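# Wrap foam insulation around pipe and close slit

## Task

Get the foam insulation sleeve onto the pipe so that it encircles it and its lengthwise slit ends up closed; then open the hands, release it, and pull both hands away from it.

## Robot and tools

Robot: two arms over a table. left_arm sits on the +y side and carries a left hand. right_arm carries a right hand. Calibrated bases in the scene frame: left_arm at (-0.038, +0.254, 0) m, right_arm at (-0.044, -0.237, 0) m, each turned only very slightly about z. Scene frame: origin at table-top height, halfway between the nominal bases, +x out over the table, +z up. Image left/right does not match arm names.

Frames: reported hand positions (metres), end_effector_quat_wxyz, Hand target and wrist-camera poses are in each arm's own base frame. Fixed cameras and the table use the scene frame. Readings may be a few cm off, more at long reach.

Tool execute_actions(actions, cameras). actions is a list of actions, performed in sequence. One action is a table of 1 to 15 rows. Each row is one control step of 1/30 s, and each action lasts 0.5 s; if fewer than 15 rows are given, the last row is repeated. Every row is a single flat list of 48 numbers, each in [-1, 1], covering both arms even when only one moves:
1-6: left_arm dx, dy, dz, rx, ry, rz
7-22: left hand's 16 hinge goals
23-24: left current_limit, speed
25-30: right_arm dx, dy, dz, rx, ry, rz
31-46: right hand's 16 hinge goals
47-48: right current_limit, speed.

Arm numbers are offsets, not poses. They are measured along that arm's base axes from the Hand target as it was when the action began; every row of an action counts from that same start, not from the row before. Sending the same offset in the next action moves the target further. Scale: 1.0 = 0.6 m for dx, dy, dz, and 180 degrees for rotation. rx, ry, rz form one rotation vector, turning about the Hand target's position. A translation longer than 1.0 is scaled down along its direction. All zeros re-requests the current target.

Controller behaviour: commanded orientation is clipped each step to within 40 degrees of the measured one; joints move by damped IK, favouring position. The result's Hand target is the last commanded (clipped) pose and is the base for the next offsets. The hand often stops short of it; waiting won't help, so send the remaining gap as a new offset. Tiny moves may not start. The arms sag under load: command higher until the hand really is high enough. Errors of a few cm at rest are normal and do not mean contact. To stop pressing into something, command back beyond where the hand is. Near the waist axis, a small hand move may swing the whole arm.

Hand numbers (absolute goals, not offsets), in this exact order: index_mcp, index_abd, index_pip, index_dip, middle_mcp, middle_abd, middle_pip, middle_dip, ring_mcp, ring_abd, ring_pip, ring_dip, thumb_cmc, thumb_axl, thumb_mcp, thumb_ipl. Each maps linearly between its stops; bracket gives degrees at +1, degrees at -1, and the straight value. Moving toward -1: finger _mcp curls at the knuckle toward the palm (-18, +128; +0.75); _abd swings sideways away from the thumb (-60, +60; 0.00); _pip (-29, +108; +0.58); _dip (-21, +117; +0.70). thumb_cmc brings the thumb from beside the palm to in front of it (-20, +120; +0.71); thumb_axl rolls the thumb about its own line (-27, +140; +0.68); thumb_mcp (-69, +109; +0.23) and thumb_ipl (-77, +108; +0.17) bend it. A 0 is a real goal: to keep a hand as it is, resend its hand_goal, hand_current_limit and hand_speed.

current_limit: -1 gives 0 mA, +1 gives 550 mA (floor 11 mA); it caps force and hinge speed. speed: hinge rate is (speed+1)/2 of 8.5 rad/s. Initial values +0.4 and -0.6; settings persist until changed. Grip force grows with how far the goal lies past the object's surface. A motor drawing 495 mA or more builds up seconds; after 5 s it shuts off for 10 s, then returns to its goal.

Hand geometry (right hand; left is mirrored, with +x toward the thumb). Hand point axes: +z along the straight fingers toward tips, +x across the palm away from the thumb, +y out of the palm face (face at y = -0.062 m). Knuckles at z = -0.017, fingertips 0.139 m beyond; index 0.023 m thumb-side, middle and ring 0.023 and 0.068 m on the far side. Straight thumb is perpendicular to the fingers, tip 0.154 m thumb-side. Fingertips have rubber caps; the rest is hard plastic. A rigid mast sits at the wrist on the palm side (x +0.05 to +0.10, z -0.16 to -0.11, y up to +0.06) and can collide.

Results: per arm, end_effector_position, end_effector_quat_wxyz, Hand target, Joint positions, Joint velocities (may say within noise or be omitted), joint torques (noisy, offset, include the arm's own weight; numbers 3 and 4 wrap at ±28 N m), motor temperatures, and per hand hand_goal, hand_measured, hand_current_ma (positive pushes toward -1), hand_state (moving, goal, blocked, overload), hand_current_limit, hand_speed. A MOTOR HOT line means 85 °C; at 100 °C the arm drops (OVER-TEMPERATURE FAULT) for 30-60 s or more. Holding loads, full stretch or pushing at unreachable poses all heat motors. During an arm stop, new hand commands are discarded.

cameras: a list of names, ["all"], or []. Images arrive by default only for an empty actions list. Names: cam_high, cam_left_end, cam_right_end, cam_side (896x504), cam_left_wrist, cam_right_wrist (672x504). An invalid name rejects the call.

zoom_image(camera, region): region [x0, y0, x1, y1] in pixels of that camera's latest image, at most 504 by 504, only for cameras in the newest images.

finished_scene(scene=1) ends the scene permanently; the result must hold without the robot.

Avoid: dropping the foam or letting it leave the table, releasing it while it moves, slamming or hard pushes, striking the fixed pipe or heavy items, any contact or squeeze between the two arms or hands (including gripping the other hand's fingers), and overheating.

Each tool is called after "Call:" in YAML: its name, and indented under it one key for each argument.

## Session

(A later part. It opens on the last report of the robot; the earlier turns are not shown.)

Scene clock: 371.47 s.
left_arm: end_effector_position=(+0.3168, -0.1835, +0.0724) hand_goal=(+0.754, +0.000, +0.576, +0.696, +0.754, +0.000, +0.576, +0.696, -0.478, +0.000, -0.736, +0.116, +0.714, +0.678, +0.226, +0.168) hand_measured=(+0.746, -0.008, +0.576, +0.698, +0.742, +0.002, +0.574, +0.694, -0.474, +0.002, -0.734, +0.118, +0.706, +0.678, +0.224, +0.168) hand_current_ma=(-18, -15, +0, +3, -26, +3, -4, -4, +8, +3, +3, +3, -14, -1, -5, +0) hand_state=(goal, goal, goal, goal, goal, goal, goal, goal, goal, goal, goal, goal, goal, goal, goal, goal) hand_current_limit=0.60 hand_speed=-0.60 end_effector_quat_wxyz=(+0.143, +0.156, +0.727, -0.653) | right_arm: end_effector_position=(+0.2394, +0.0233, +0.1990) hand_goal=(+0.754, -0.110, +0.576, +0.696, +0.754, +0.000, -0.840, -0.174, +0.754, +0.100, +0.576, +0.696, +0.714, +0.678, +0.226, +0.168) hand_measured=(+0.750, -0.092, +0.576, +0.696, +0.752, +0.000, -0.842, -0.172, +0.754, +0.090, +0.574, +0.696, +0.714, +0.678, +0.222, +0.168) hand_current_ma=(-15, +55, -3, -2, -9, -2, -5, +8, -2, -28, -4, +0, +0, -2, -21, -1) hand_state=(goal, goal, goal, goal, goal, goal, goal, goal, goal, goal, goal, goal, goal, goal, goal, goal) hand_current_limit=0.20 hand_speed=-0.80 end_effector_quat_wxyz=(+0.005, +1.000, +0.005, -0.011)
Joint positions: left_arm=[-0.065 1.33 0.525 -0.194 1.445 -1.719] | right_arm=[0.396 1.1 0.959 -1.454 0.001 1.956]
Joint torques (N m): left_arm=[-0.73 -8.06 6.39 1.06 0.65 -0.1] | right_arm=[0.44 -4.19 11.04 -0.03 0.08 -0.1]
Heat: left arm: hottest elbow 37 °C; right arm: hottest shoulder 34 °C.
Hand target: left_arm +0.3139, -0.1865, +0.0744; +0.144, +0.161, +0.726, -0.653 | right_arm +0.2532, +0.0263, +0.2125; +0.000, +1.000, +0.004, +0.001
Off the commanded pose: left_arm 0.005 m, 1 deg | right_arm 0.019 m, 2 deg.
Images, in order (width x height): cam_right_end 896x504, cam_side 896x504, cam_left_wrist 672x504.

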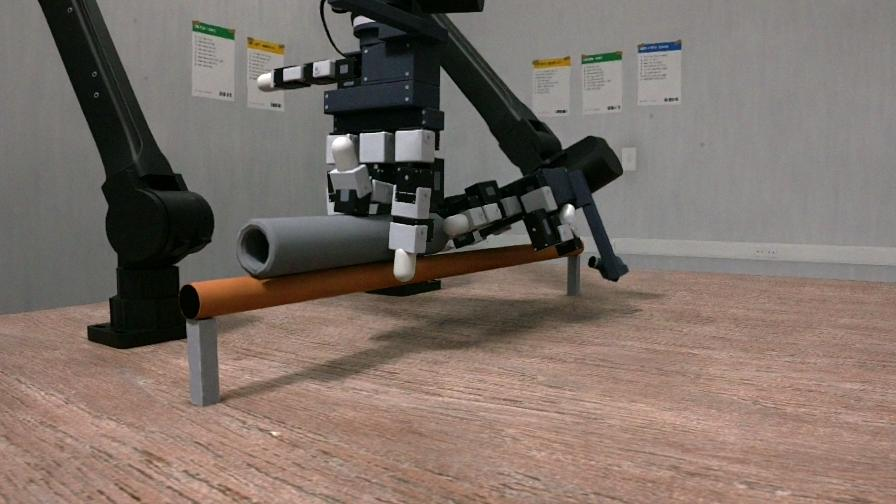

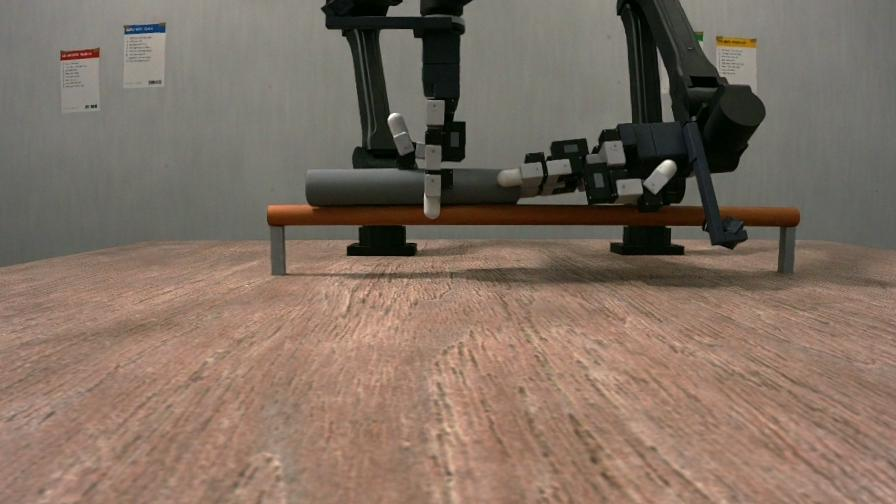

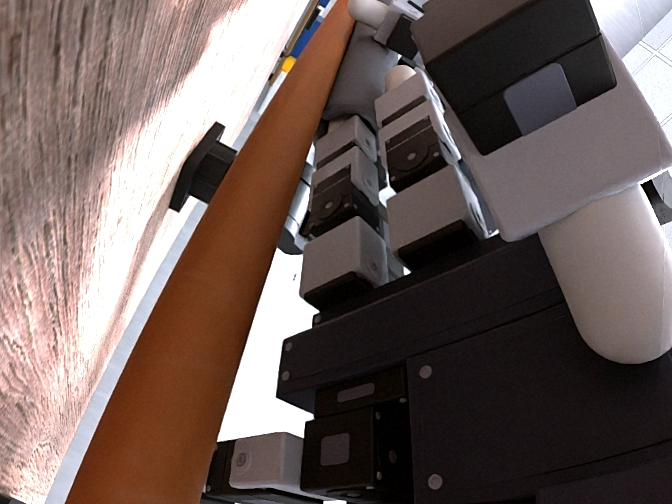

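Call:
execute_actions:
  actions: []
  cameras: ["cam_left_end","cam_high","cam_right_wrist"]

Call:
zoom_image:
  camera: "cam_left_end"
  region: [340, 130, 680, 290]

Call:
zoom_image:
  camera: "cam_high"
  region: [500, 110, 600, 220]

Scene clock: 371.83 s.
left_arm: end_effector_position=(+0.3167, -0.1835, +0.0724) hand_goal=(+0.754, +0.000, +0.576, +0.696, +0.754, +0.000, +0.576, +0.696, -0.478, +0.000, -0.736, +0.116, +0.714, +0.678, +0.226, +0.168) hand_measured=(+0.746, -0.008, +0.576, +0.698, +0.742, +0.002, +0.574, +0.694, -0.474, +0.002, -0.734, +0.118, +0.706, +0.678, +0.224, +0.168) hand_current_ma=(-18, -15, +0, +3, -26, +3, -4, -4, +8, +3, +3, +3, -14, -1, -5, +0) hand_state=(goal, goal, goal, goal, goal, goal, goal, goal, goal, goal, goal, goal, goal, goal, goal, goal) hand_current_limit=0.60 hand_speed=-0.60 end_effector_quat_wxyz=(+0.143, +0.156, +0.727, -0.653) | right_arm: end_effector_position=(+0.2394, +0.0233, +0.1990) hand_goal=(+0.754, -0.110, +0.576, +0.696, +0.754, +0.000, -0.840, -0.174, +0.754, +0.100, +0.576, +0.696, +0.714, +0.678, +0.226, +0.168) hand_measured=(+0.750, -0.092, +0.576, +0.696, +0.752, +0.000, -0.842, -0.172, +0.754, +0.090, +0.574, +0.696, +0.714, +0.678, +0.222, +0.168) hand_current_ma=(-15, +55, -3, -2, -9, -2, -5, +8, -2, -28, -4, +0, +0, -2, -21, -1) hand_state=(goal, goal, goal, goal, goal, goal, goal, goal, goal, goal, goal, goal, goal, goal, goal, goal) hand_current_limit=0.20 hand_speed=-0.80 end_effector_quat_wxyz=(+0.005, +1.000, +0.005, -0.011)
Joint positions: left_arm=[-0.065 1.33 0.525 -0.194 1.445 -1.719] | right_arm=[0.396 1.1 0.959 -1.454 0.001 1.956]
Joint velocities: within noise
Joint torques (N m): left_arm=[-0.73 -8.29 6.37 1.05 0.65 -0.08] | right_arm=[0.73 -4.01 10.99 -0.05 0.05 -0.07]
Motor temperatures (°C): left_arm=[26 35 37 28 24 24] | right_arm=[30 34 33 23 23 22]
Heat: left arm: hottest elbow 37 °C; right arm: hottest shoulder 34 °C.
Hand target: left_arm +0.3139, -0.1865, +0.0744; +0.144, +0.161, +0.726, -0.653 | right_arm +0.2532, +0.0263, +0.2125; +0.000, +1.000, +0.004, +0.001
Off the commanded pose: left_arm 0.004 m, 1 deg | right_arm 0.019 m, 2 deg.
Images, in order (width x height): cam_high 896x504, cam_left_end 896x504, cam_right_wrist 672x504.

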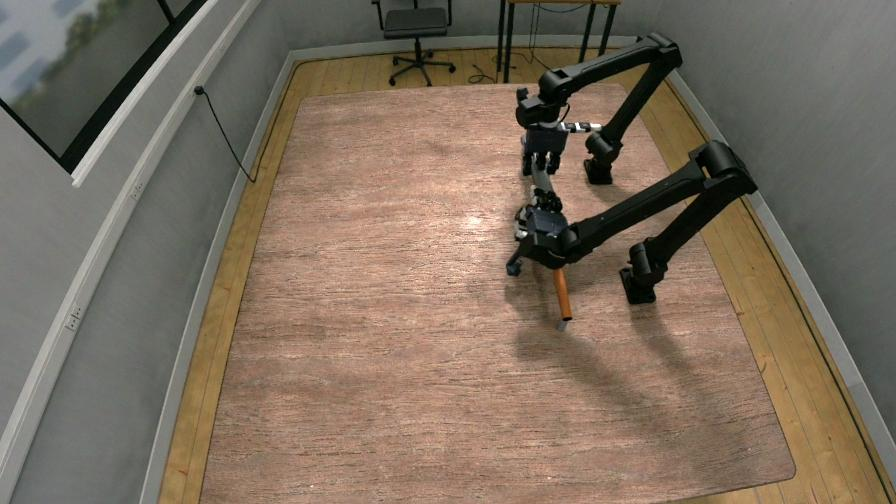

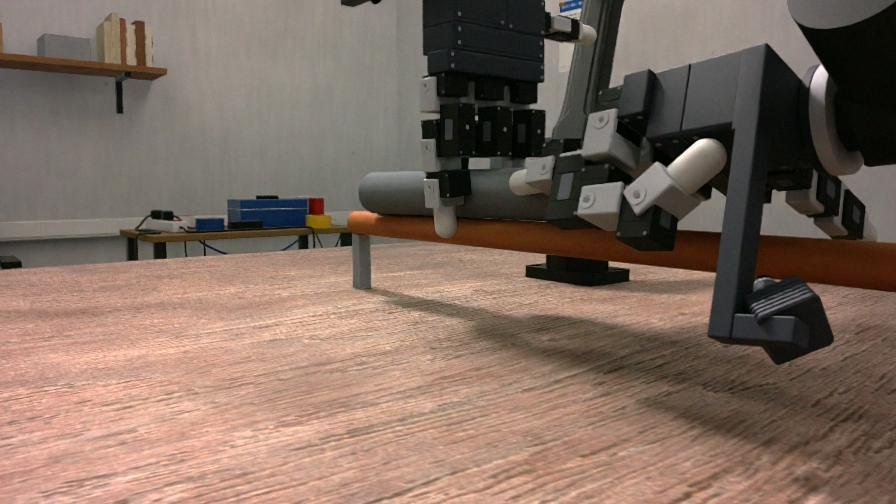

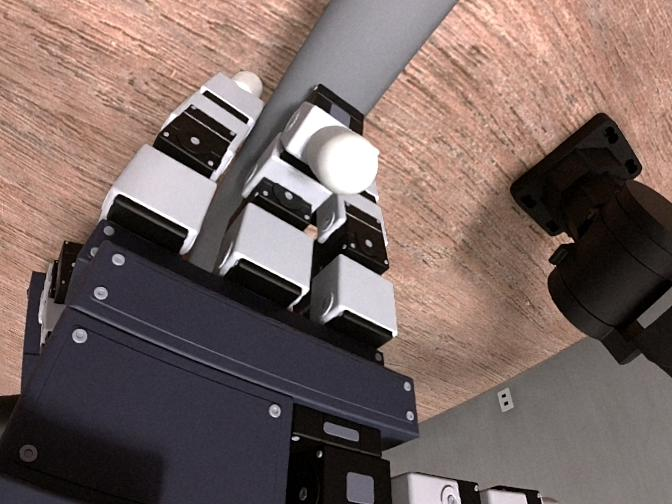

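Scaled by 1.482 from the camera's 896x504 image, which has a finer 1280x720 frame.

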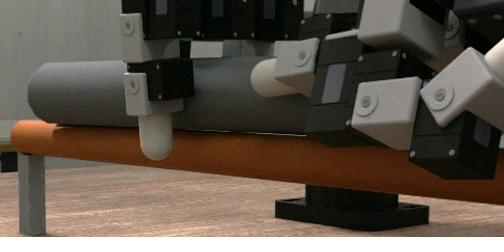

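Scaled by 4.582 from the camera's 896x504 image, which has a finer 1280x720 frame.

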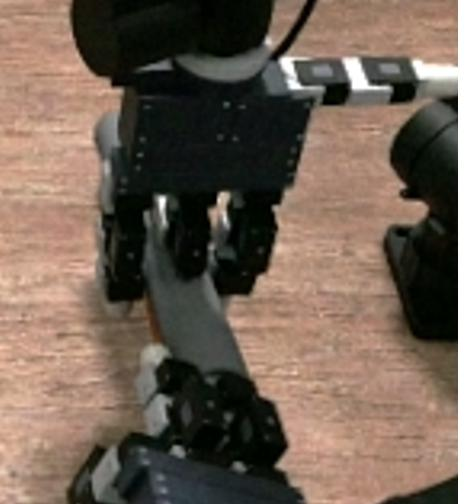

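Call:
execute_actions:
  actions:
    - [[0.012,0,0,0,0,0,0.754,0,0.576,0.696,0.754,0,0.576,0.696,-0.479,0,-0.737,0.116,0.714,0.678,0.226,0.168,0.6,-0.6,0,0,0,0,0,0,0.754,-0.2,0.576,0.696,0.754,0,-0.78,-0.174,0.754,0.2,0.576,0.696,0.714,0.678,0.226,0.168,0.2,-0.8]]
    - [[0.004,0,0.02,0,0.069,0.0074,0.754,0,0.576,0.696,0.754,0,0.576,0.696,-0.479,0,-0.737,0.116,0.714,0.678,0.226,0.168,0.6,-0.6,0,0,0.03,0,0,0,0.754,-0.22,0.576,0.696,0.754,0,-0.78,-0.174,0.754,0.22,0.576,0.696,0.714,0.678,0.226,0.168,0.3,-0.8]]
  cameras: ["cam_side","cam_left_wrist","cam_right_end"]

Call:
zoom_image:
  camera: "cam_left_wrist"
  region: [280, 0, 440, 160]

Call:
zoom_image:
  camera: "cam_side"
  region: [290, 90, 620, 230]

Scene clock: 379.20 s.
left_arm: end_effector_position=(+0.3086, -0.1840, +0.0769) hand_goal=(+0.754, +0.000, +0.576, +0.696, +0.754, +0.000, +0.576, +0.696, -0.478, +0.000, -0.736, +0.116, +0.714, +0.678, +0.226, +0.168) hand_measured=(+0.746, -0.008, +0.576, +0.698, +0.742, +0.002, +0.574, +0.694, -0.474, +0.002, -0.734, +0.118, +0.706, +0.678, +0.224, +0.168) hand_current_ma=(-15, -15, +0, +3, -26, +3, -4, -4, +8, +3, +3, +3, -14, -1, -5, +0) hand_state=(goal, goal, goal, goal, goal, goal, goal, goal, goal, goal, goal, goal, goal, goal, goal, goal) hand_current_limit=0.60 hand_speed=-0.60 end_effector_quat_wxyz=(+0.066, +0.076, +0.740, -0.665) | right_arm: end_effector_position=(+0.2401, +0.0230, +0.2156) hand_goal=(+0.754, -0.220, +0.576, +0.696, +0.754, +0.000, -0.780, -0.174, +0.754, +0.220, +0.576, +0.696, +0.714, +0.678, +0.226, +0.168) hand_measured=(+0.754, -0.120, +0.576, +0.696, +0.744, +0.000, -0.794, -0.172, +0.752, +0.102, +0.576, +0.696, +0.714, +0.678, +0.222, +0.168) hand_current_ma=(+0, +358, -3, -2, -37, -2, -49, +8, -7, -357, -1, +0, +0, -2, -21, -1) hand_state=(goal, blocked, goal, goal, goal, goal, goal, goal, goal, blocked, goal, goal, goal, goal, goal, goal) hand_current_limit=0.30 hand_speed=-0.80 end_effector_quat_wxyz=(+0.007, +1.000, +0.005, -0.014)
Joint positions: left_arm=[-0.065 1.353 0.577 -0.281 1.447 -1.888] | right_arm=[0.394 1.101 1.002 -1.503 0.002 1.954]
Joint torques (N m): left_arm=[-0.21 -7.06 10.48 0.53 0.74 -0.09] | right_arm=[0.5 -4.48 11.14 -0.08 0.05 -0.06]
Heat: left arm: hottest elbow 37 °C; right arm: hottest shoulder 33 °C.
Hand target: left_arm +0.3236, -0.1865, +0.0864; +0.073, +0.081, +0.739, -0.665 | right_arm +0.2532, +0.0262, +0.2305; +0.000, +1.000, +0.004, +0.001
Off the commanded pose: left_arm 0.018 m, 1 deg | right_arm 0.020 m, 2 deg.
Images, in order (width x height): cam_right_end 896x504, cam_side 896x504, cam_left_wrist 672x504.

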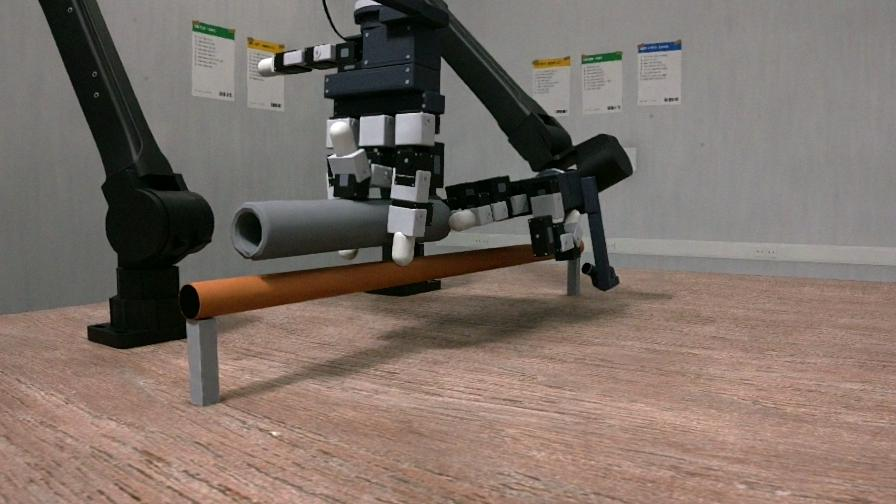

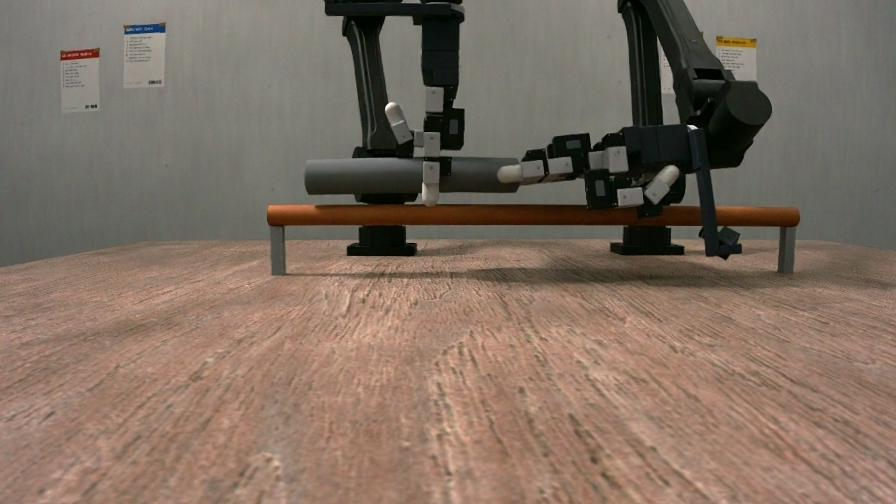

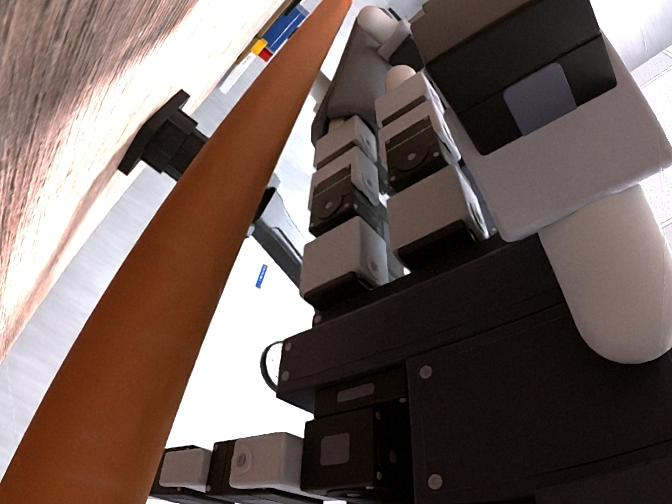

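Scaled by 3.150 from the camera's 672x504 image, which has a finer 960x720 frame.

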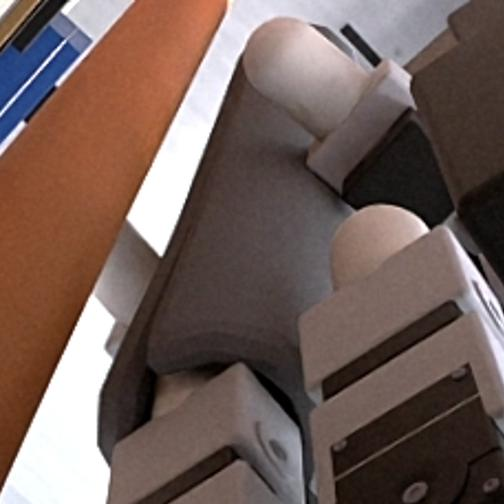

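Scaled by 1.527 from the camera's 896x504 image, which has a finer 1280x720 frame.

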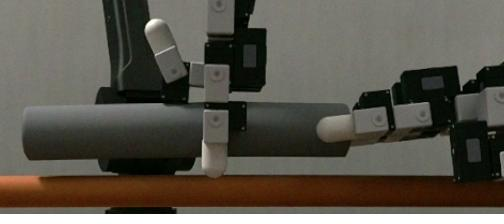

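Call:
execute_actions:
  actions: []
  cameras: ["all"]

Scene clock: 380.00 s.
left_arm: end_effector_position=(+0.3085, -0.1840, +0.0769) hand_goal=(+0.754, +0.000, +0.576, +0.696, +0.754, +0.000, +0.576, +0.696, -0.478, +0.000, -0.736, +0.116, +0.714, +0.678, +0.226, +0.168) hand_measured=(+0.746, -0.008, +0.576, +0.698, +0.742, +0.002, +0.574, +0.694, -0.474, +0.002, -0.734, +0.118, +0.706, +0.678, +0.224, +0.168) hand_current_ma=(-15, -15, +0, +3, -26, +3, -4, -4, +8, +3, +3, +3, -14, -1, -5, +0) hand_state=(goal, goal, goal, goal, goal, goal, goal, goal, goal, goal, goal, goal, goal, goal, goal, goal) hand_current_limit=0.60 hand_speed=-0.60 end_effector_quat_wxyz=(+0.065, +0.075, +0.740, -0.665) | right_arm: end_effector_position=(+0.2401, +0.0230, +0.2156) hand_goal=(+0.754, -0.220, +0.576, +0.696, +0.754, +0.000, -0.780, -0.174, +0.754, +0.220, +0.576, +0.696, +0.714, +0.678, +0.226, +0.168) hand_measured=(+0.754, -0.120, +0.576, +0.696, +0.744, +0.000, -0.794, -0.172, +0.752, +0.102, +0.576, +0.696, +0.714, +0.678, +0.222, +0.168) hand_current_ma=(+0, +357, -3, -2, -37, -2, -49, +8, -7, -357, -1, +0, +0, -2, -21, -1) hand_state=(goal, blocked, goal, goal, goal, goal, goal, goal, goal, blocked, goal, goal, goal, goal, goal, goal) hand_current_limit=0.30 hand_speed=-0.80 end_effector_quat_wxyz=(+0.007, +1.000, +0.005, -0.014)
Joint positions: left_arm=[-0.065 1.353 0.577 -0.281 1.447 -1.888] | right_arm=[0.394 1.101 1.002 -1.503 0.002 1.954]
Joint velocities: within noise
Joint torques (N m): left_arm=[-0.21 -7.18 10.44 0.49 0.74 -0.09] | right_arm=[0.67 -4.66 11.15 0.01 0.04 -0.08]
Motor temperatures (°C): left_arm=[26 35 37 28 24 24] | right_arm=[30 33 33 23 23 22]
Heat: left arm: hottest elbow 37 °C; right arm: hottest shoulder 33 °C.
Hand target: left_arm +0.3236, -0.1865, +0.0864; +0.072, +0.081, +0.739, -0.665 | right_arm +0.2532, +0.0262, +0.2305; +0.000, +1.000, +0.004, +0.001
Off the commanded pose: left_arm 0.018 m, 1 deg | right_arm 0.020 m, 2 deg.

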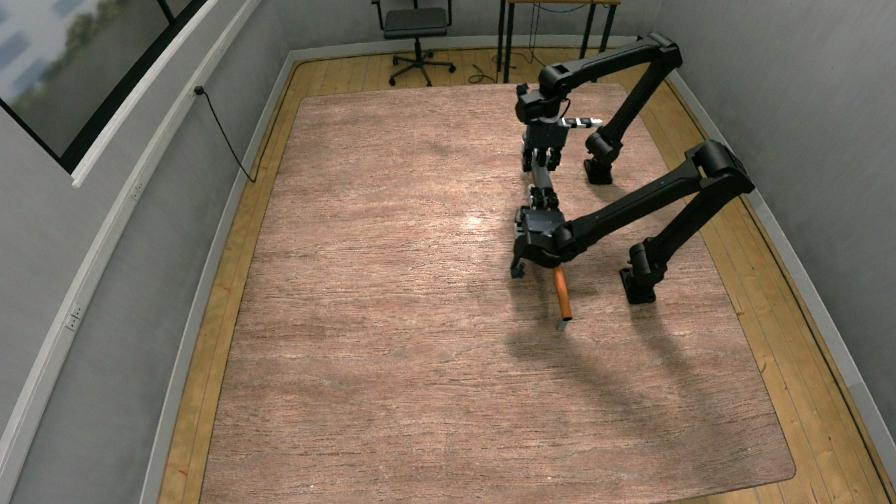

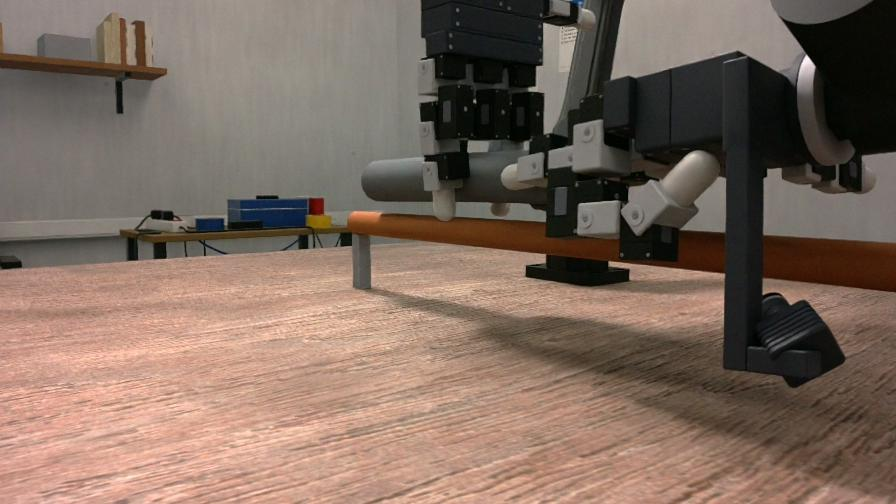

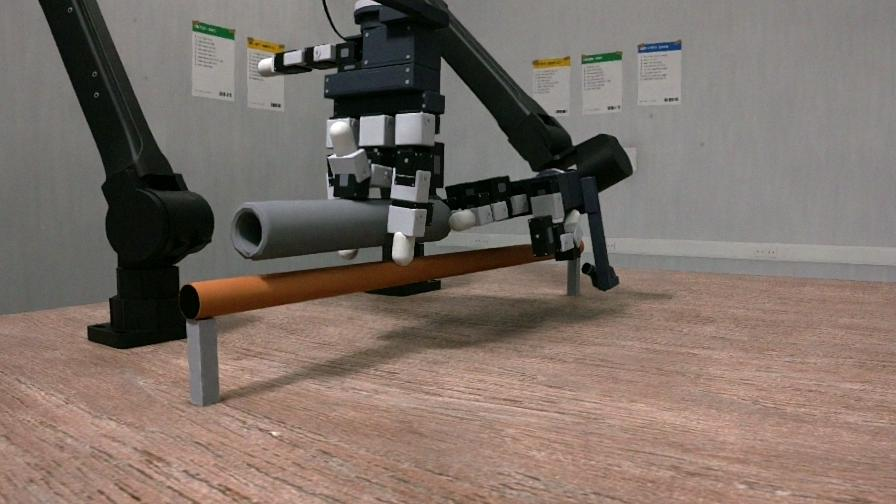

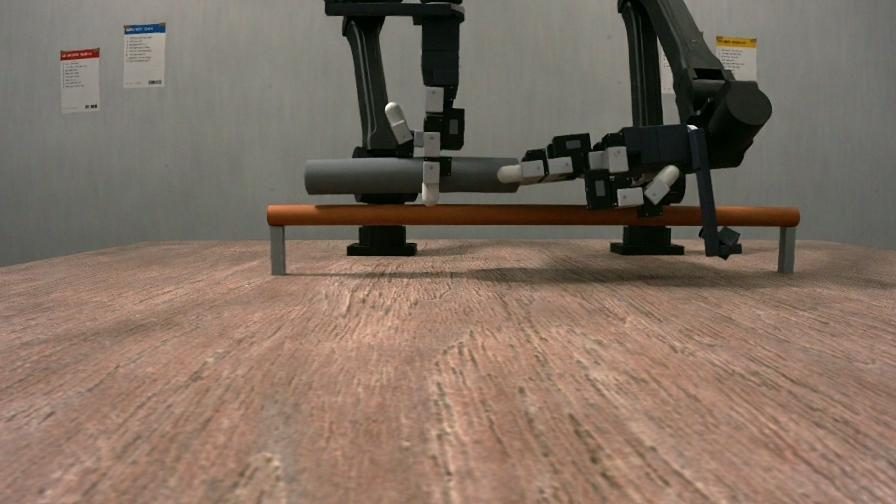

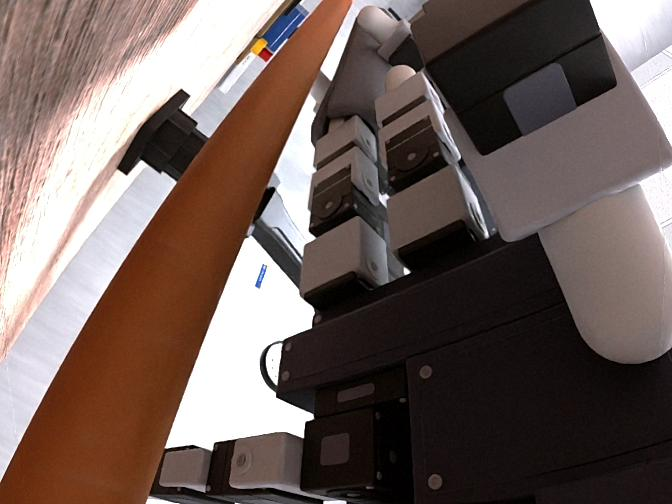

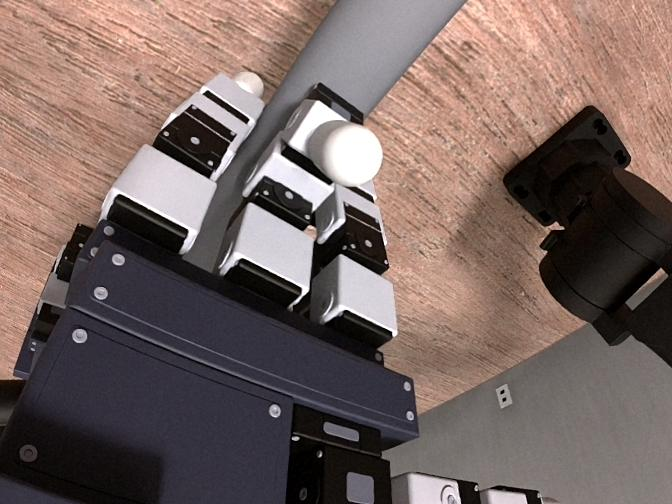

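Call:
zoom_image:
  camera: "cam_left_wrist"
  region: [280, 0, 440, 160]

Call:
zoom_image:
  camera: "cam_side"
  region: [290, 110, 690, 260]

Call:
zoom_image:
  camera: "cam_right_end"
  region: [180, 150, 660, 350]

Scaled by 3.150 from the camera's 672x504 image, which has a finer 960x720 frame.

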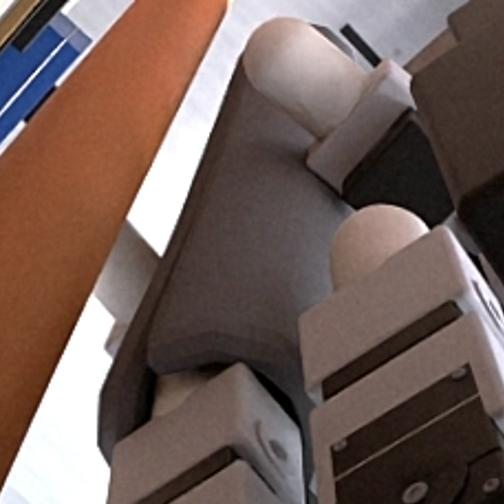

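Scaled by 1.260 from the camera's 896x504 image, which has a finer 1280x720 frame.

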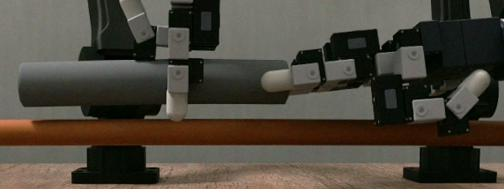

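Scaled by 1.050 from the camera's 896x504 image, which has a finer 1280x720 frame.

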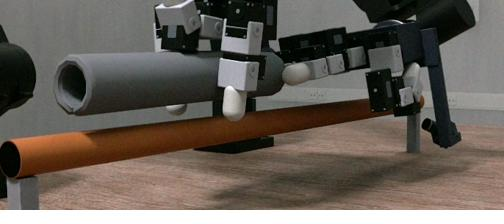

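Call:
zoom_image:
  camera: "cam_left_wrist"
  region: [300, 50, 400, 150]

Scaled by 5.040 from the camera's 672x504 image, which has a finer 960x720 frame.

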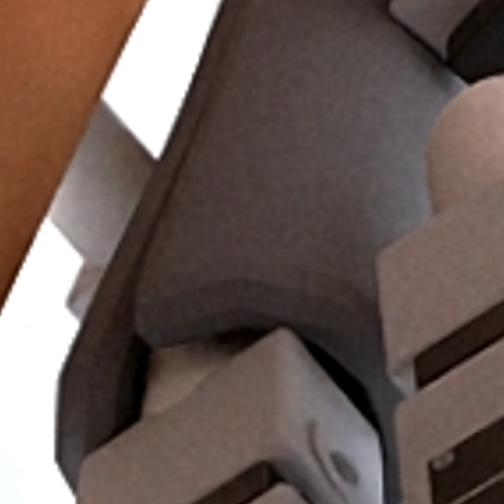

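Call:
execute_actions:
  actions:
    - [[-0.01,0.0013,-0.0035,0,0.023,0.0025,0.70,0,0.63,0.696,0.754,0,0.576,0.696,-0.478,0,-0.736,0.116,0.714,0.678,0.226,0.168,0.6,-0.6,0,0,0,0,0,0,0.754,-0.22,0.576,0.696,0.754,0,-0.78,-0.174,0.754,0.22,0.576,0.696,0.714,0.678,0.226,0.168,0.3,-0.8],[-0.02,0.0026,-0.007,0,0.046,0.005,0.65,0,0.69,0.696,0.754,0,0.576,0.696,-0.478,0,-0.736,0.116,0.714,0.678,0.226,0.168,0.6,-0.6,0,0,0,0,0,0,0.754,-0.22,0.576,0.696,0.754,0,-0.78,-0.174,0.754,0.22,0.576,0.696,0.714,0.678,0.226,0.168,0.3,-0.8],[-0.031,0.004,-0.0107,0,0.069,0.0074,0.589,0,0.752,0.696,0.754,0,0.576,0.696,-0.478,0,-0.736,0.116,0.714,0.678,0.226,0.168,0.6,-0.6,0,0,0,0,0,0,0.754,-0.22,0.576,0.696,0.754,0,-0.78,-0.174,0.754,0.22,0.576,0.696,0.714,0.678,0.226,0.168,0.3,-0.8]]
  cameras: ["cam_left_wrist","cam_side","cam_right_end"]

Call:
zoom_image:
  camera: "cam_left_wrist"
  region: [290, 20, 430, 160]

Scene clock: 384.57 s.
left_arm: end_effector_position=(+0.2883, -0.1841, +0.0711) hand_goal=(+0.590, +0.000, +0.752, +0.696, +0.754, +0.000, +0.576, +0.696, -0.478, +0.000, -0.736, +0.116, +0.714, +0.678, +0.226, +0.168) hand_measured=(+0.598, -0.010, +0.756, +0.698, +0.742, +0.002, +0.574, +0.694, -0.474, +0.002, -0.734, +0.118, +0.706, +0.678, +0.224, +0.168) hand_current_ma=(+16, -19, +8, +4, -26, +3, -4, -4, +8, +3, +3, +3, -14, -1, -5, +0) hand_state=(goal, goal, goal, goal, goal, goal, goal, goal, goal, goal, goal, goal, goal, goal, goal, goal) hand_current_limit=0.60 hand_speed=-0.60 end_effector_quat_wxyz=(-0.014, -0.005, +0.744, -0.668) | right_arm: end_effector_position=(+0.2398, +0.0229, +0.2156) hand_goal=(+0.754, -0.220, +0.576, +0.696, +0.754, +0.000, -0.780, -0.174, +0.754, +0.220, +0.576, +0.696, +0.714, +0.678, +0.226, +0.168) hand_measured=(+0.752, -0.120, +0.576, +0.696, +0.746, +0.000, -0.792, -0.172, +0.754, +0.102, +0.576, +0.696, +0.714, +0.678, +0.222, +0.168) hand_current_ma=(-5, +357, -3, -2, -29, -2, -42, +8, -2, -357, -1, +0, +0, -2, -21, -1) hand_state=(goal, blocked, goal, goal, goal, goal, goal, goal, goal, blocked, goal, goal, goal, goal, goal, goal) hand_current_limit=0.30 hand_speed=-0.80 end_effector_quat_wxyz=(+0.007, +1.000, +0.006, -0.015)
Joint positions: left_arm=[-0.065 1.387 0.586 -0.334 1.452 -2.036] | right_arm=[0.394 1.101 1.002 -1.504 0.001 1.954]
Joint torques (N m): left_arm=[0.79 -7.47 9.81 0.77 0.8 -0.1] | right_arm=[0.44 -4.66 11.22 0.05 0.06 -0.06]
Heat: left arm: hottest elbow 38 °C; right arm: hottest elbow 34 °C.
Hand target: left_arm +0.3051, -0.1841, +0.0801; +0.000, +0.000, +0.743, -0.669 | right_arm +0.2532, +0.0262, +0.2305; +0.000, +1.000, +0.004, +0.001
Off the commanded pose: left_arm 0.019 m, 2 deg | right_arm 0.020 m, 2 deg.
Images, in order (width x height): cam_right_end 896x504, cam_side 896x504, cam_left_wrist 672x504.

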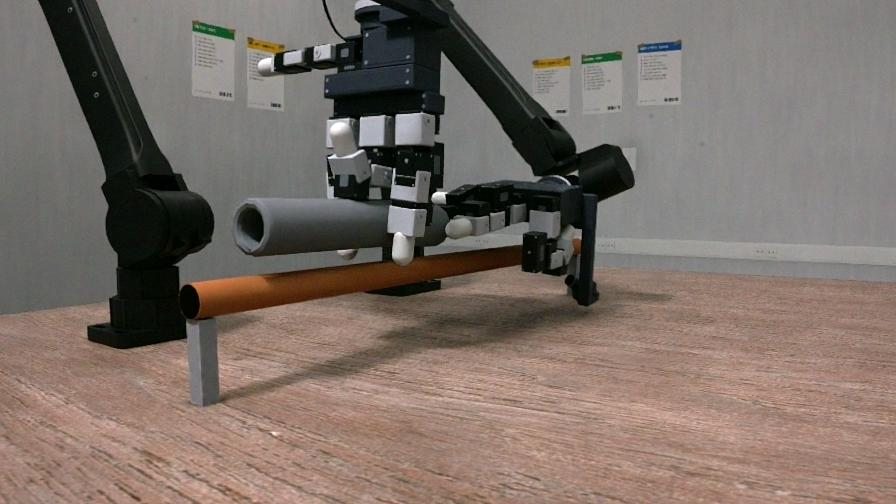

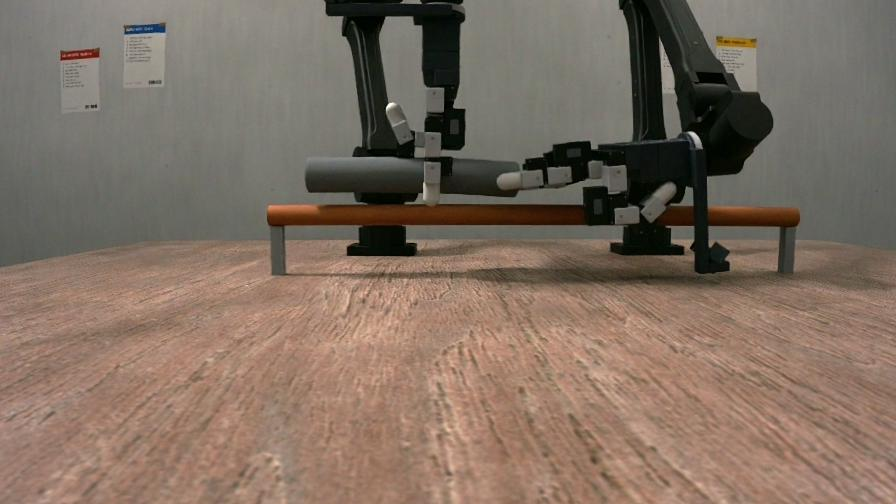

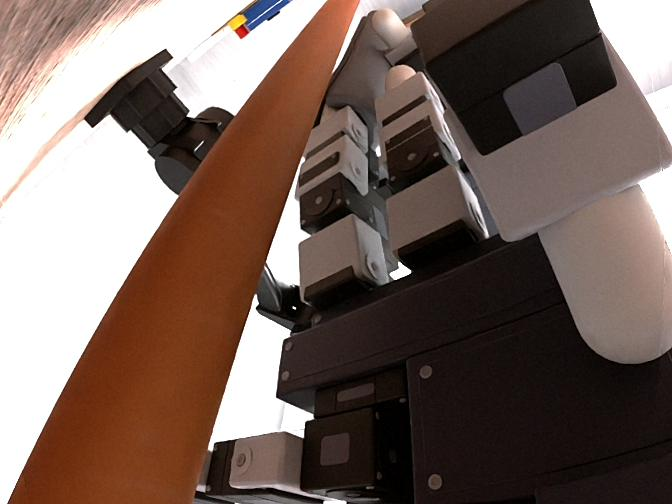

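Scaled by 3.600 from the camera's 672x504 image, which has a finer 960x720 frame.

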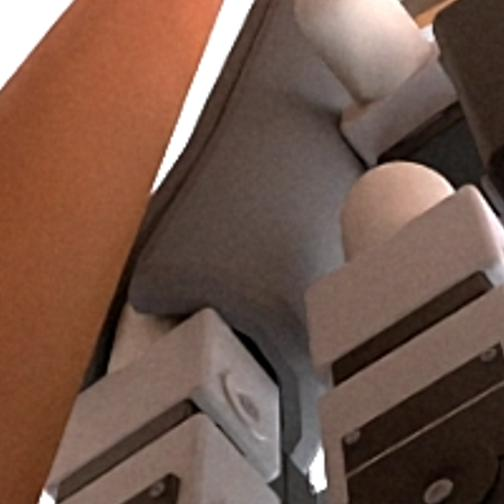

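Call:
execute_actions:
  actions:
    - [[0.009,0,0,0,0,0,0.589,0,0.752,0.696,0.754,0,0.576,0.696,-0.478,0,-0.736,0.116,0.714,0.678,0.226,0.168,0.6,-0.6,0,0.008,0,0,0,0,0.754,-0.22,0.576,0.696,0.754,0,-0.78,-0.174,0.754,0.22,0.576,0.696,0.714,0.678,0.226,0.168,0.3,-0.8],[0.017,0,0,0,0,0,0.589,0,0.752,0.696,0.754,0,0.576,0.696,-0.478,0,-0.736,0.116,0.714,0.678,0.226,0.168,0.6,-0.6,0,0.016,0,0,0,0,0.754,-0.22,0.576,0.696,0.754,0,-0.78,-0.174,0.754,0.22,0.576,0.696,0.714,0.678,0.226,0.168,0.3,-0.8],[0.025,0,0,0,0,0,0.589,0,0.752,0.696,0.754,0,0.576,0.696,-0.478,0,-0.736,0.116,0.714,0.678,0.226,0.168,0.6,-0.6,0,0.025,0,0,0,0,0.754,-0.22,0.576,0.696,0.754,0,-0.78,-0.174,0.754,0.22,0.576,0.696,0.714,0.678,0.226,0.168,0.3,-0.8]]
  cameras: ["cam_left_wrist","cam_side","cam_right_end"]

Call:
zoom_image:
  camera: "cam_left_wrist"
  region: [290, 20, 430, 160]

Scene clock: 385.80 s.
left_arm: end_effector_position=(+0.2985, -0.1831, +0.0702) hand_goal=(+0.590, +0.000, +0.752, +0.696, +0.754, +0.000, +0.576, +0.696, -0.478, +0.000, -0.736, +0.116, +0.714, +0.678, +0.226, +0.168) hand_measured=(+0.586, -0.002, +0.756, +0.698, +0.742, +0.002, +0.574, +0.694, -0.474, +0.002, -0.734, +0.118, +0.706, +0.678, +0.224, +0.168) hand_current_ma=(-6, -1, +8, +4, -26, +3, -4, -4, +8, +3, +3, +3, -14, -1, -5, +0) hand_state=(goal, goal, goal, goal, goal, goal, goal, goal, goal, goal, goal, goal, goal, goal, goal, goal) hand_current_limit=0.60 hand_speed=-0.60 end_effector_quat_wxyz=(-0.016, -0.011, +0.744, -0.668) | right_arm: end_effector_position=(+0.2404, +0.0300, +0.2165) hand_goal=(+0.754, -0.220, +0.576, +0.696, +0.754, +0.000, -0.780, -0.174, +0.754, +0.220, +0.576, +0.696, +0.714, +0.678, +0.226, +0.168) hand_measured=(+0.748, -0.120, +0.574, +0.696, +0.744, +0.000, -0.792, -0.172, +0.744, +0.102, +0.572, +0.696, +0.714, +0.678, +0.222, +0.168) hand_current_ma=(-20, +358, -5, -2, -37, -2, -42, +8, -35, -357, -11, +0, +0, -2, -21, -1) hand_state=(goal, blocked, goal, goal, goal, goal, goal, goal, goal, blocked, goal, goal, goal, goal, goal, goal) hand_current_limit=0.30 hand_speed=-0.80 end_effector_quat_wxyz=(+0.010, +1.000, +0.002, -0.015)
Joint positions: left_arm=[-0.059 1.417 0.612 -0.333 1.452 -2.046] | right_arm=[0.418 1.114 1.012 -1.504 0.006 1.984]
Joint torques (N m): left_arm=[0.09 -7.71 10.54 0.92 0.79 -0.07] | right_arm=[2.02 -4.72 11.3 0.12 -0.17 0.05]
Heat: left arm: hottest elbow 38 °C; right arm: hottest elbow 34 °C.
Hand target: left_arm +0.3200, -0.1840, +0.0800; +0.000, +0.000, +0.743, -0.669 | right_arm +0.2532, +0.0412, +0.2305; +0.000, +1.000, +0.004, +0.001
Off the commanded pose: left_arm 0.024 m, 2 deg | right_arm 0.022 m, 2 deg.
Images, in order (width x height): cam_right_end 896x504, cam_side 896x504, cam_left_wrist 672x504.

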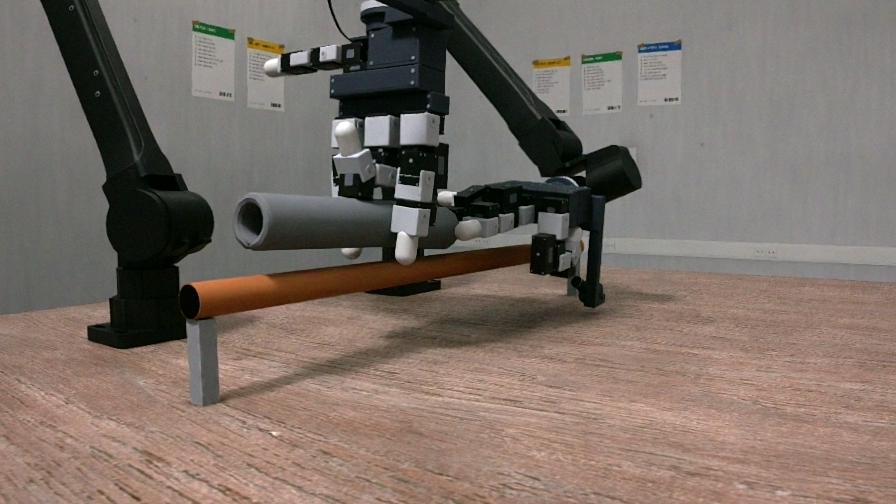

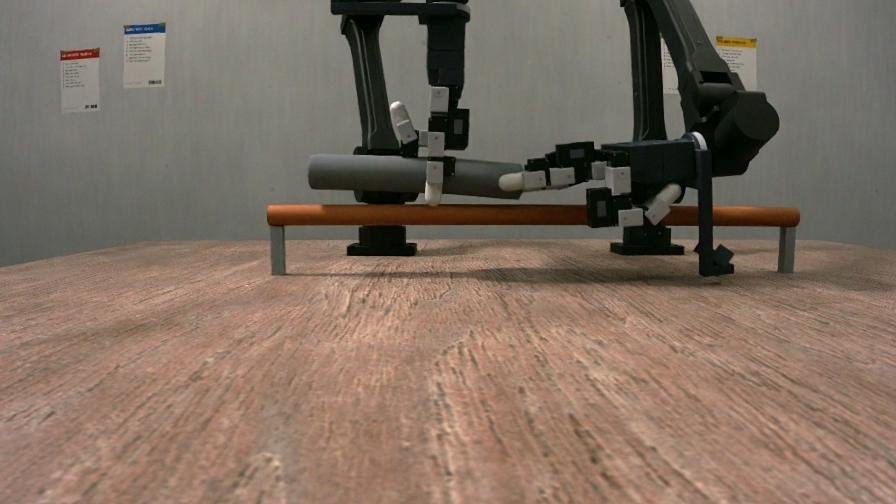

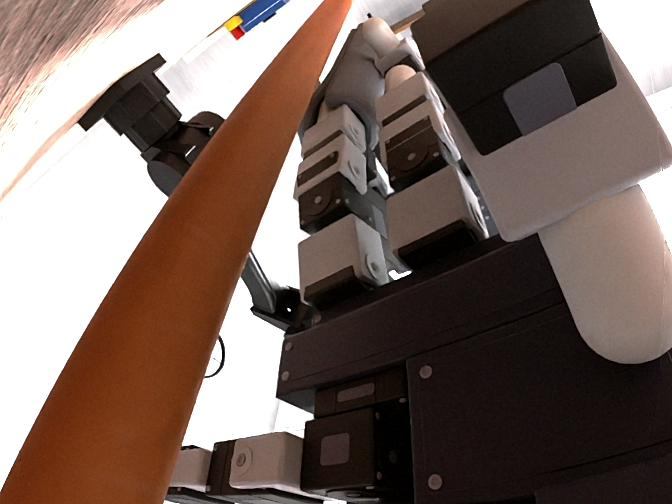

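Scaled by 3.600 from the camera's 672x504 image, which has a finer 960x720 frame.

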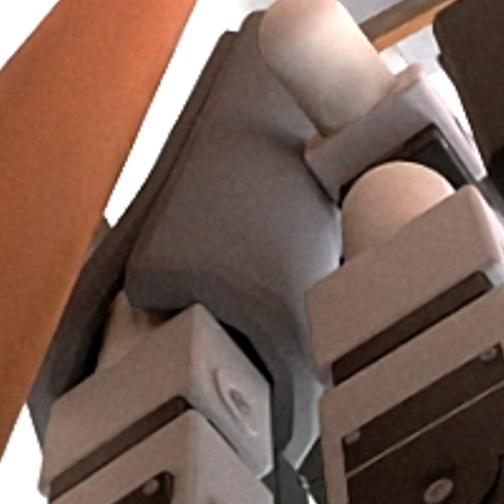

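Call:
execute_actions:
  actions:
    - [[0,0,0,0,0,0,0.589,0,0.752,0.696,0.754,0,0.576,0.696,-0.478,0,-0.736,0.116,0.714,0.678,0.226,0.168,0.6,-0.6,0,0.003,0.015,0,0,0,0.754,-0.22,0.576,0.696,0.754,0,-0.78,-0.174,0.754,0.22,0.576,0.696,0.714,0.678,0.226,0.168,0.3,-0.8],[0,0,0,0,0,0,0.589,0,0.752,0.696,0.754,0,0.576,0.696,-0.478,0,-0.736,0.116,0.714,0.678,0.226,0.168,0.6,-0.6,0,0.005,0.03,0,0,0,0.754,-0.22,0.576,0.696,0.754,0,-0.78,-0.174,0.754,0.22,0.576,0.696,0.714,0.678,0.226,0.168,0.3,-0.8],[0,0,0,0,0,0,0.589,0,0.752,0.696,0.754,0,0.576,0.696,-0.478,0,-0.736,0.116,0.714,0.678,0.226,0.168,0.6,-0.6,0,0.008,0.042,0,0,0,0.754,-0.22,0.576,0.696,0.754,0,-0.78,-0.174,0.754,0.22,0.576,0.696,0.714,0.678,0.226,0.168,0.3,-0.8]]
  cameras: ["cam_left_wrist","cam_side","cam_right_end"]

Call:
zoom_image:
  camera: "cam_left_wrist"
  region: [290, 20, 430, 160]

Scene clock: 387.10 s.
left_arm: end_effector_position=(+0.2986, -0.1833, +0.0707) hand_goal=(+0.590, +0.000, +0.752, +0.696, +0.754, +0.000, +0.576, +0.696, -0.478, +0.000, -0.736, +0.116, +0.714, +0.678, +0.226, +0.168) hand_measured=(+0.600, +0.000, +0.762, +0.704, +0.742, +0.002, +0.574, +0.694, -0.474, +0.002, -0.734, +0.118, +0.706, +0.678, +0.224, +0.168) hand_current_ma=(+19, +0, +23, +14, -26, +3, -4, -4, +8, +3, +3, +3, -14, -1, -5, +0) hand_state=(goal, goal, goal, goal, goal, goal, goal, goal, goal, goal, goal, goal, goal, goal, goal, goal) hand_current_limit=0.60 hand_speed=-0.60 end_effector_quat_wxyz=(-0.017, -0.012, +0.744, -0.668) | right_arm: end_effector_position=(+0.2427, +0.0363, +0.2406) hand_goal=(+0.754, -0.220, +0.576, +0.696, +0.754, +0.000, -0.780, -0.174, +0.754, +0.220, +0.576, +0.696, +0.714, +0.678, +0.226, +0.168) hand_measured=(+0.746, -0.120, +0.572, +0.696, +0.744, +0.000, -0.792, -0.172, +0.744, +0.102, +0.572, +0.696, +0.714, +0.678, +0.222, +0.168) hand_current_ma=(-32, +357, -12, -2, -37, -2, -42, +8, -35, -357, -12, +0, +0, -2, -21, -1) hand_state=(goal, blocked, goal, goal, goal, goal, goal, goal, goal, blocked, goal, goal, goal, goal, goal, goal) hand_current_limit=0.30 hand_speed=-0.80 end_effector_quat_wxyz=(+0.009, +1.000, +0.004, -0.013)
Joint positions: left_arm=[-0.059 1.417 0.612 -0.328 1.453 -2.051] | right_arm=[0.436 1.118 1.079 -1.563 0.006 1.998]
Joint torques (N m): left_arm=[0.32 -7.77 10.47 0.85 0.75 -0.13] | right_arm=[1.9 -4.6 11.51 -0.1 -0.15 0.05]
Heat: left arm: hottest elbow 38 °C; right arm: hottest elbow 35 °C.
Hand target: left_arm +0.3200, -0.1841, +0.0800; +0.000, +0.000, +0.743, -0.669 | right_arm +0.2531, +0.0460, +0.2556; +0.000, +1.000, +0.004, +0.001
Off the commanded pose: left_arm 0.023 m, 2 deg | right_arm 0.021 m, 2 deg.
Images, in order (width x height): cam_right_end 896x504, cam_side 896x504, cam_left_wrist 672x504.

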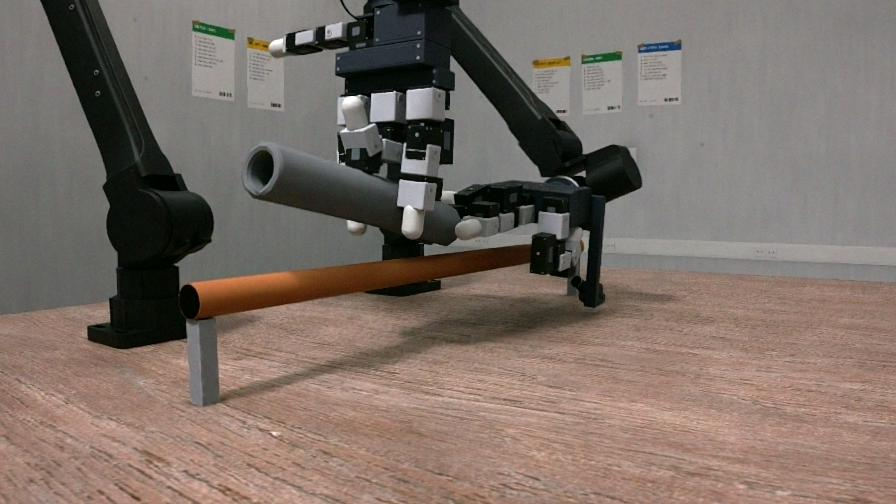

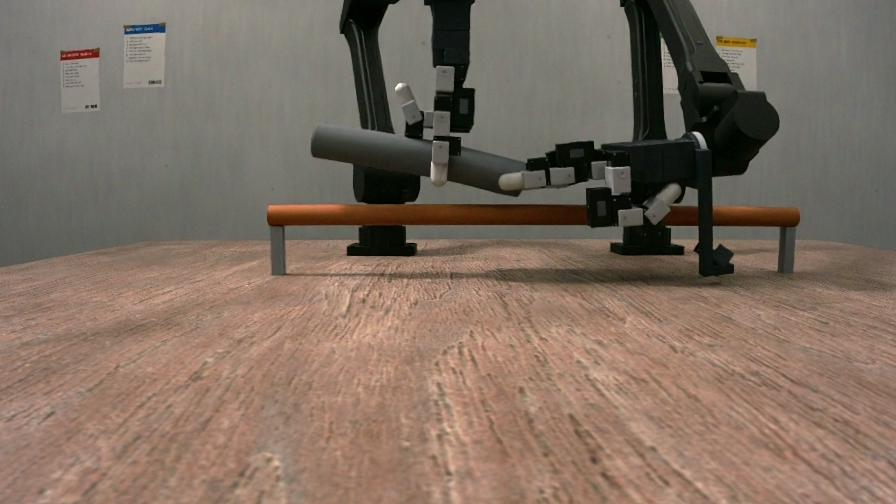

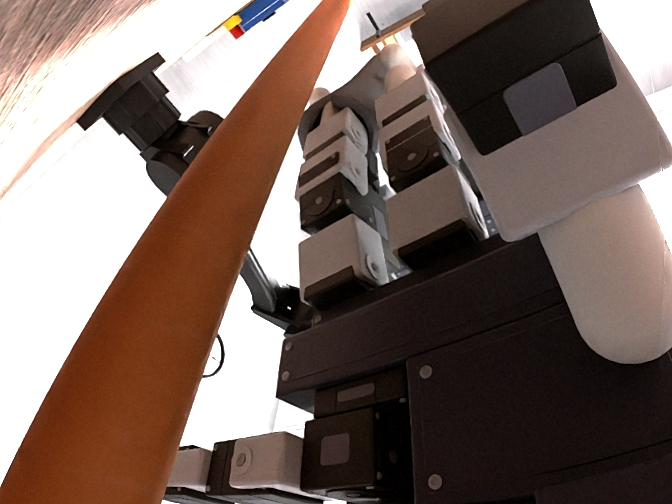

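Scaled by 3.600 from the camera's 672x504 image, which has a finer 960x720 frame.

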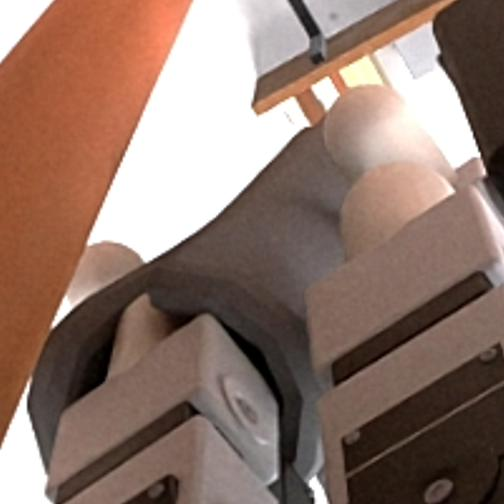

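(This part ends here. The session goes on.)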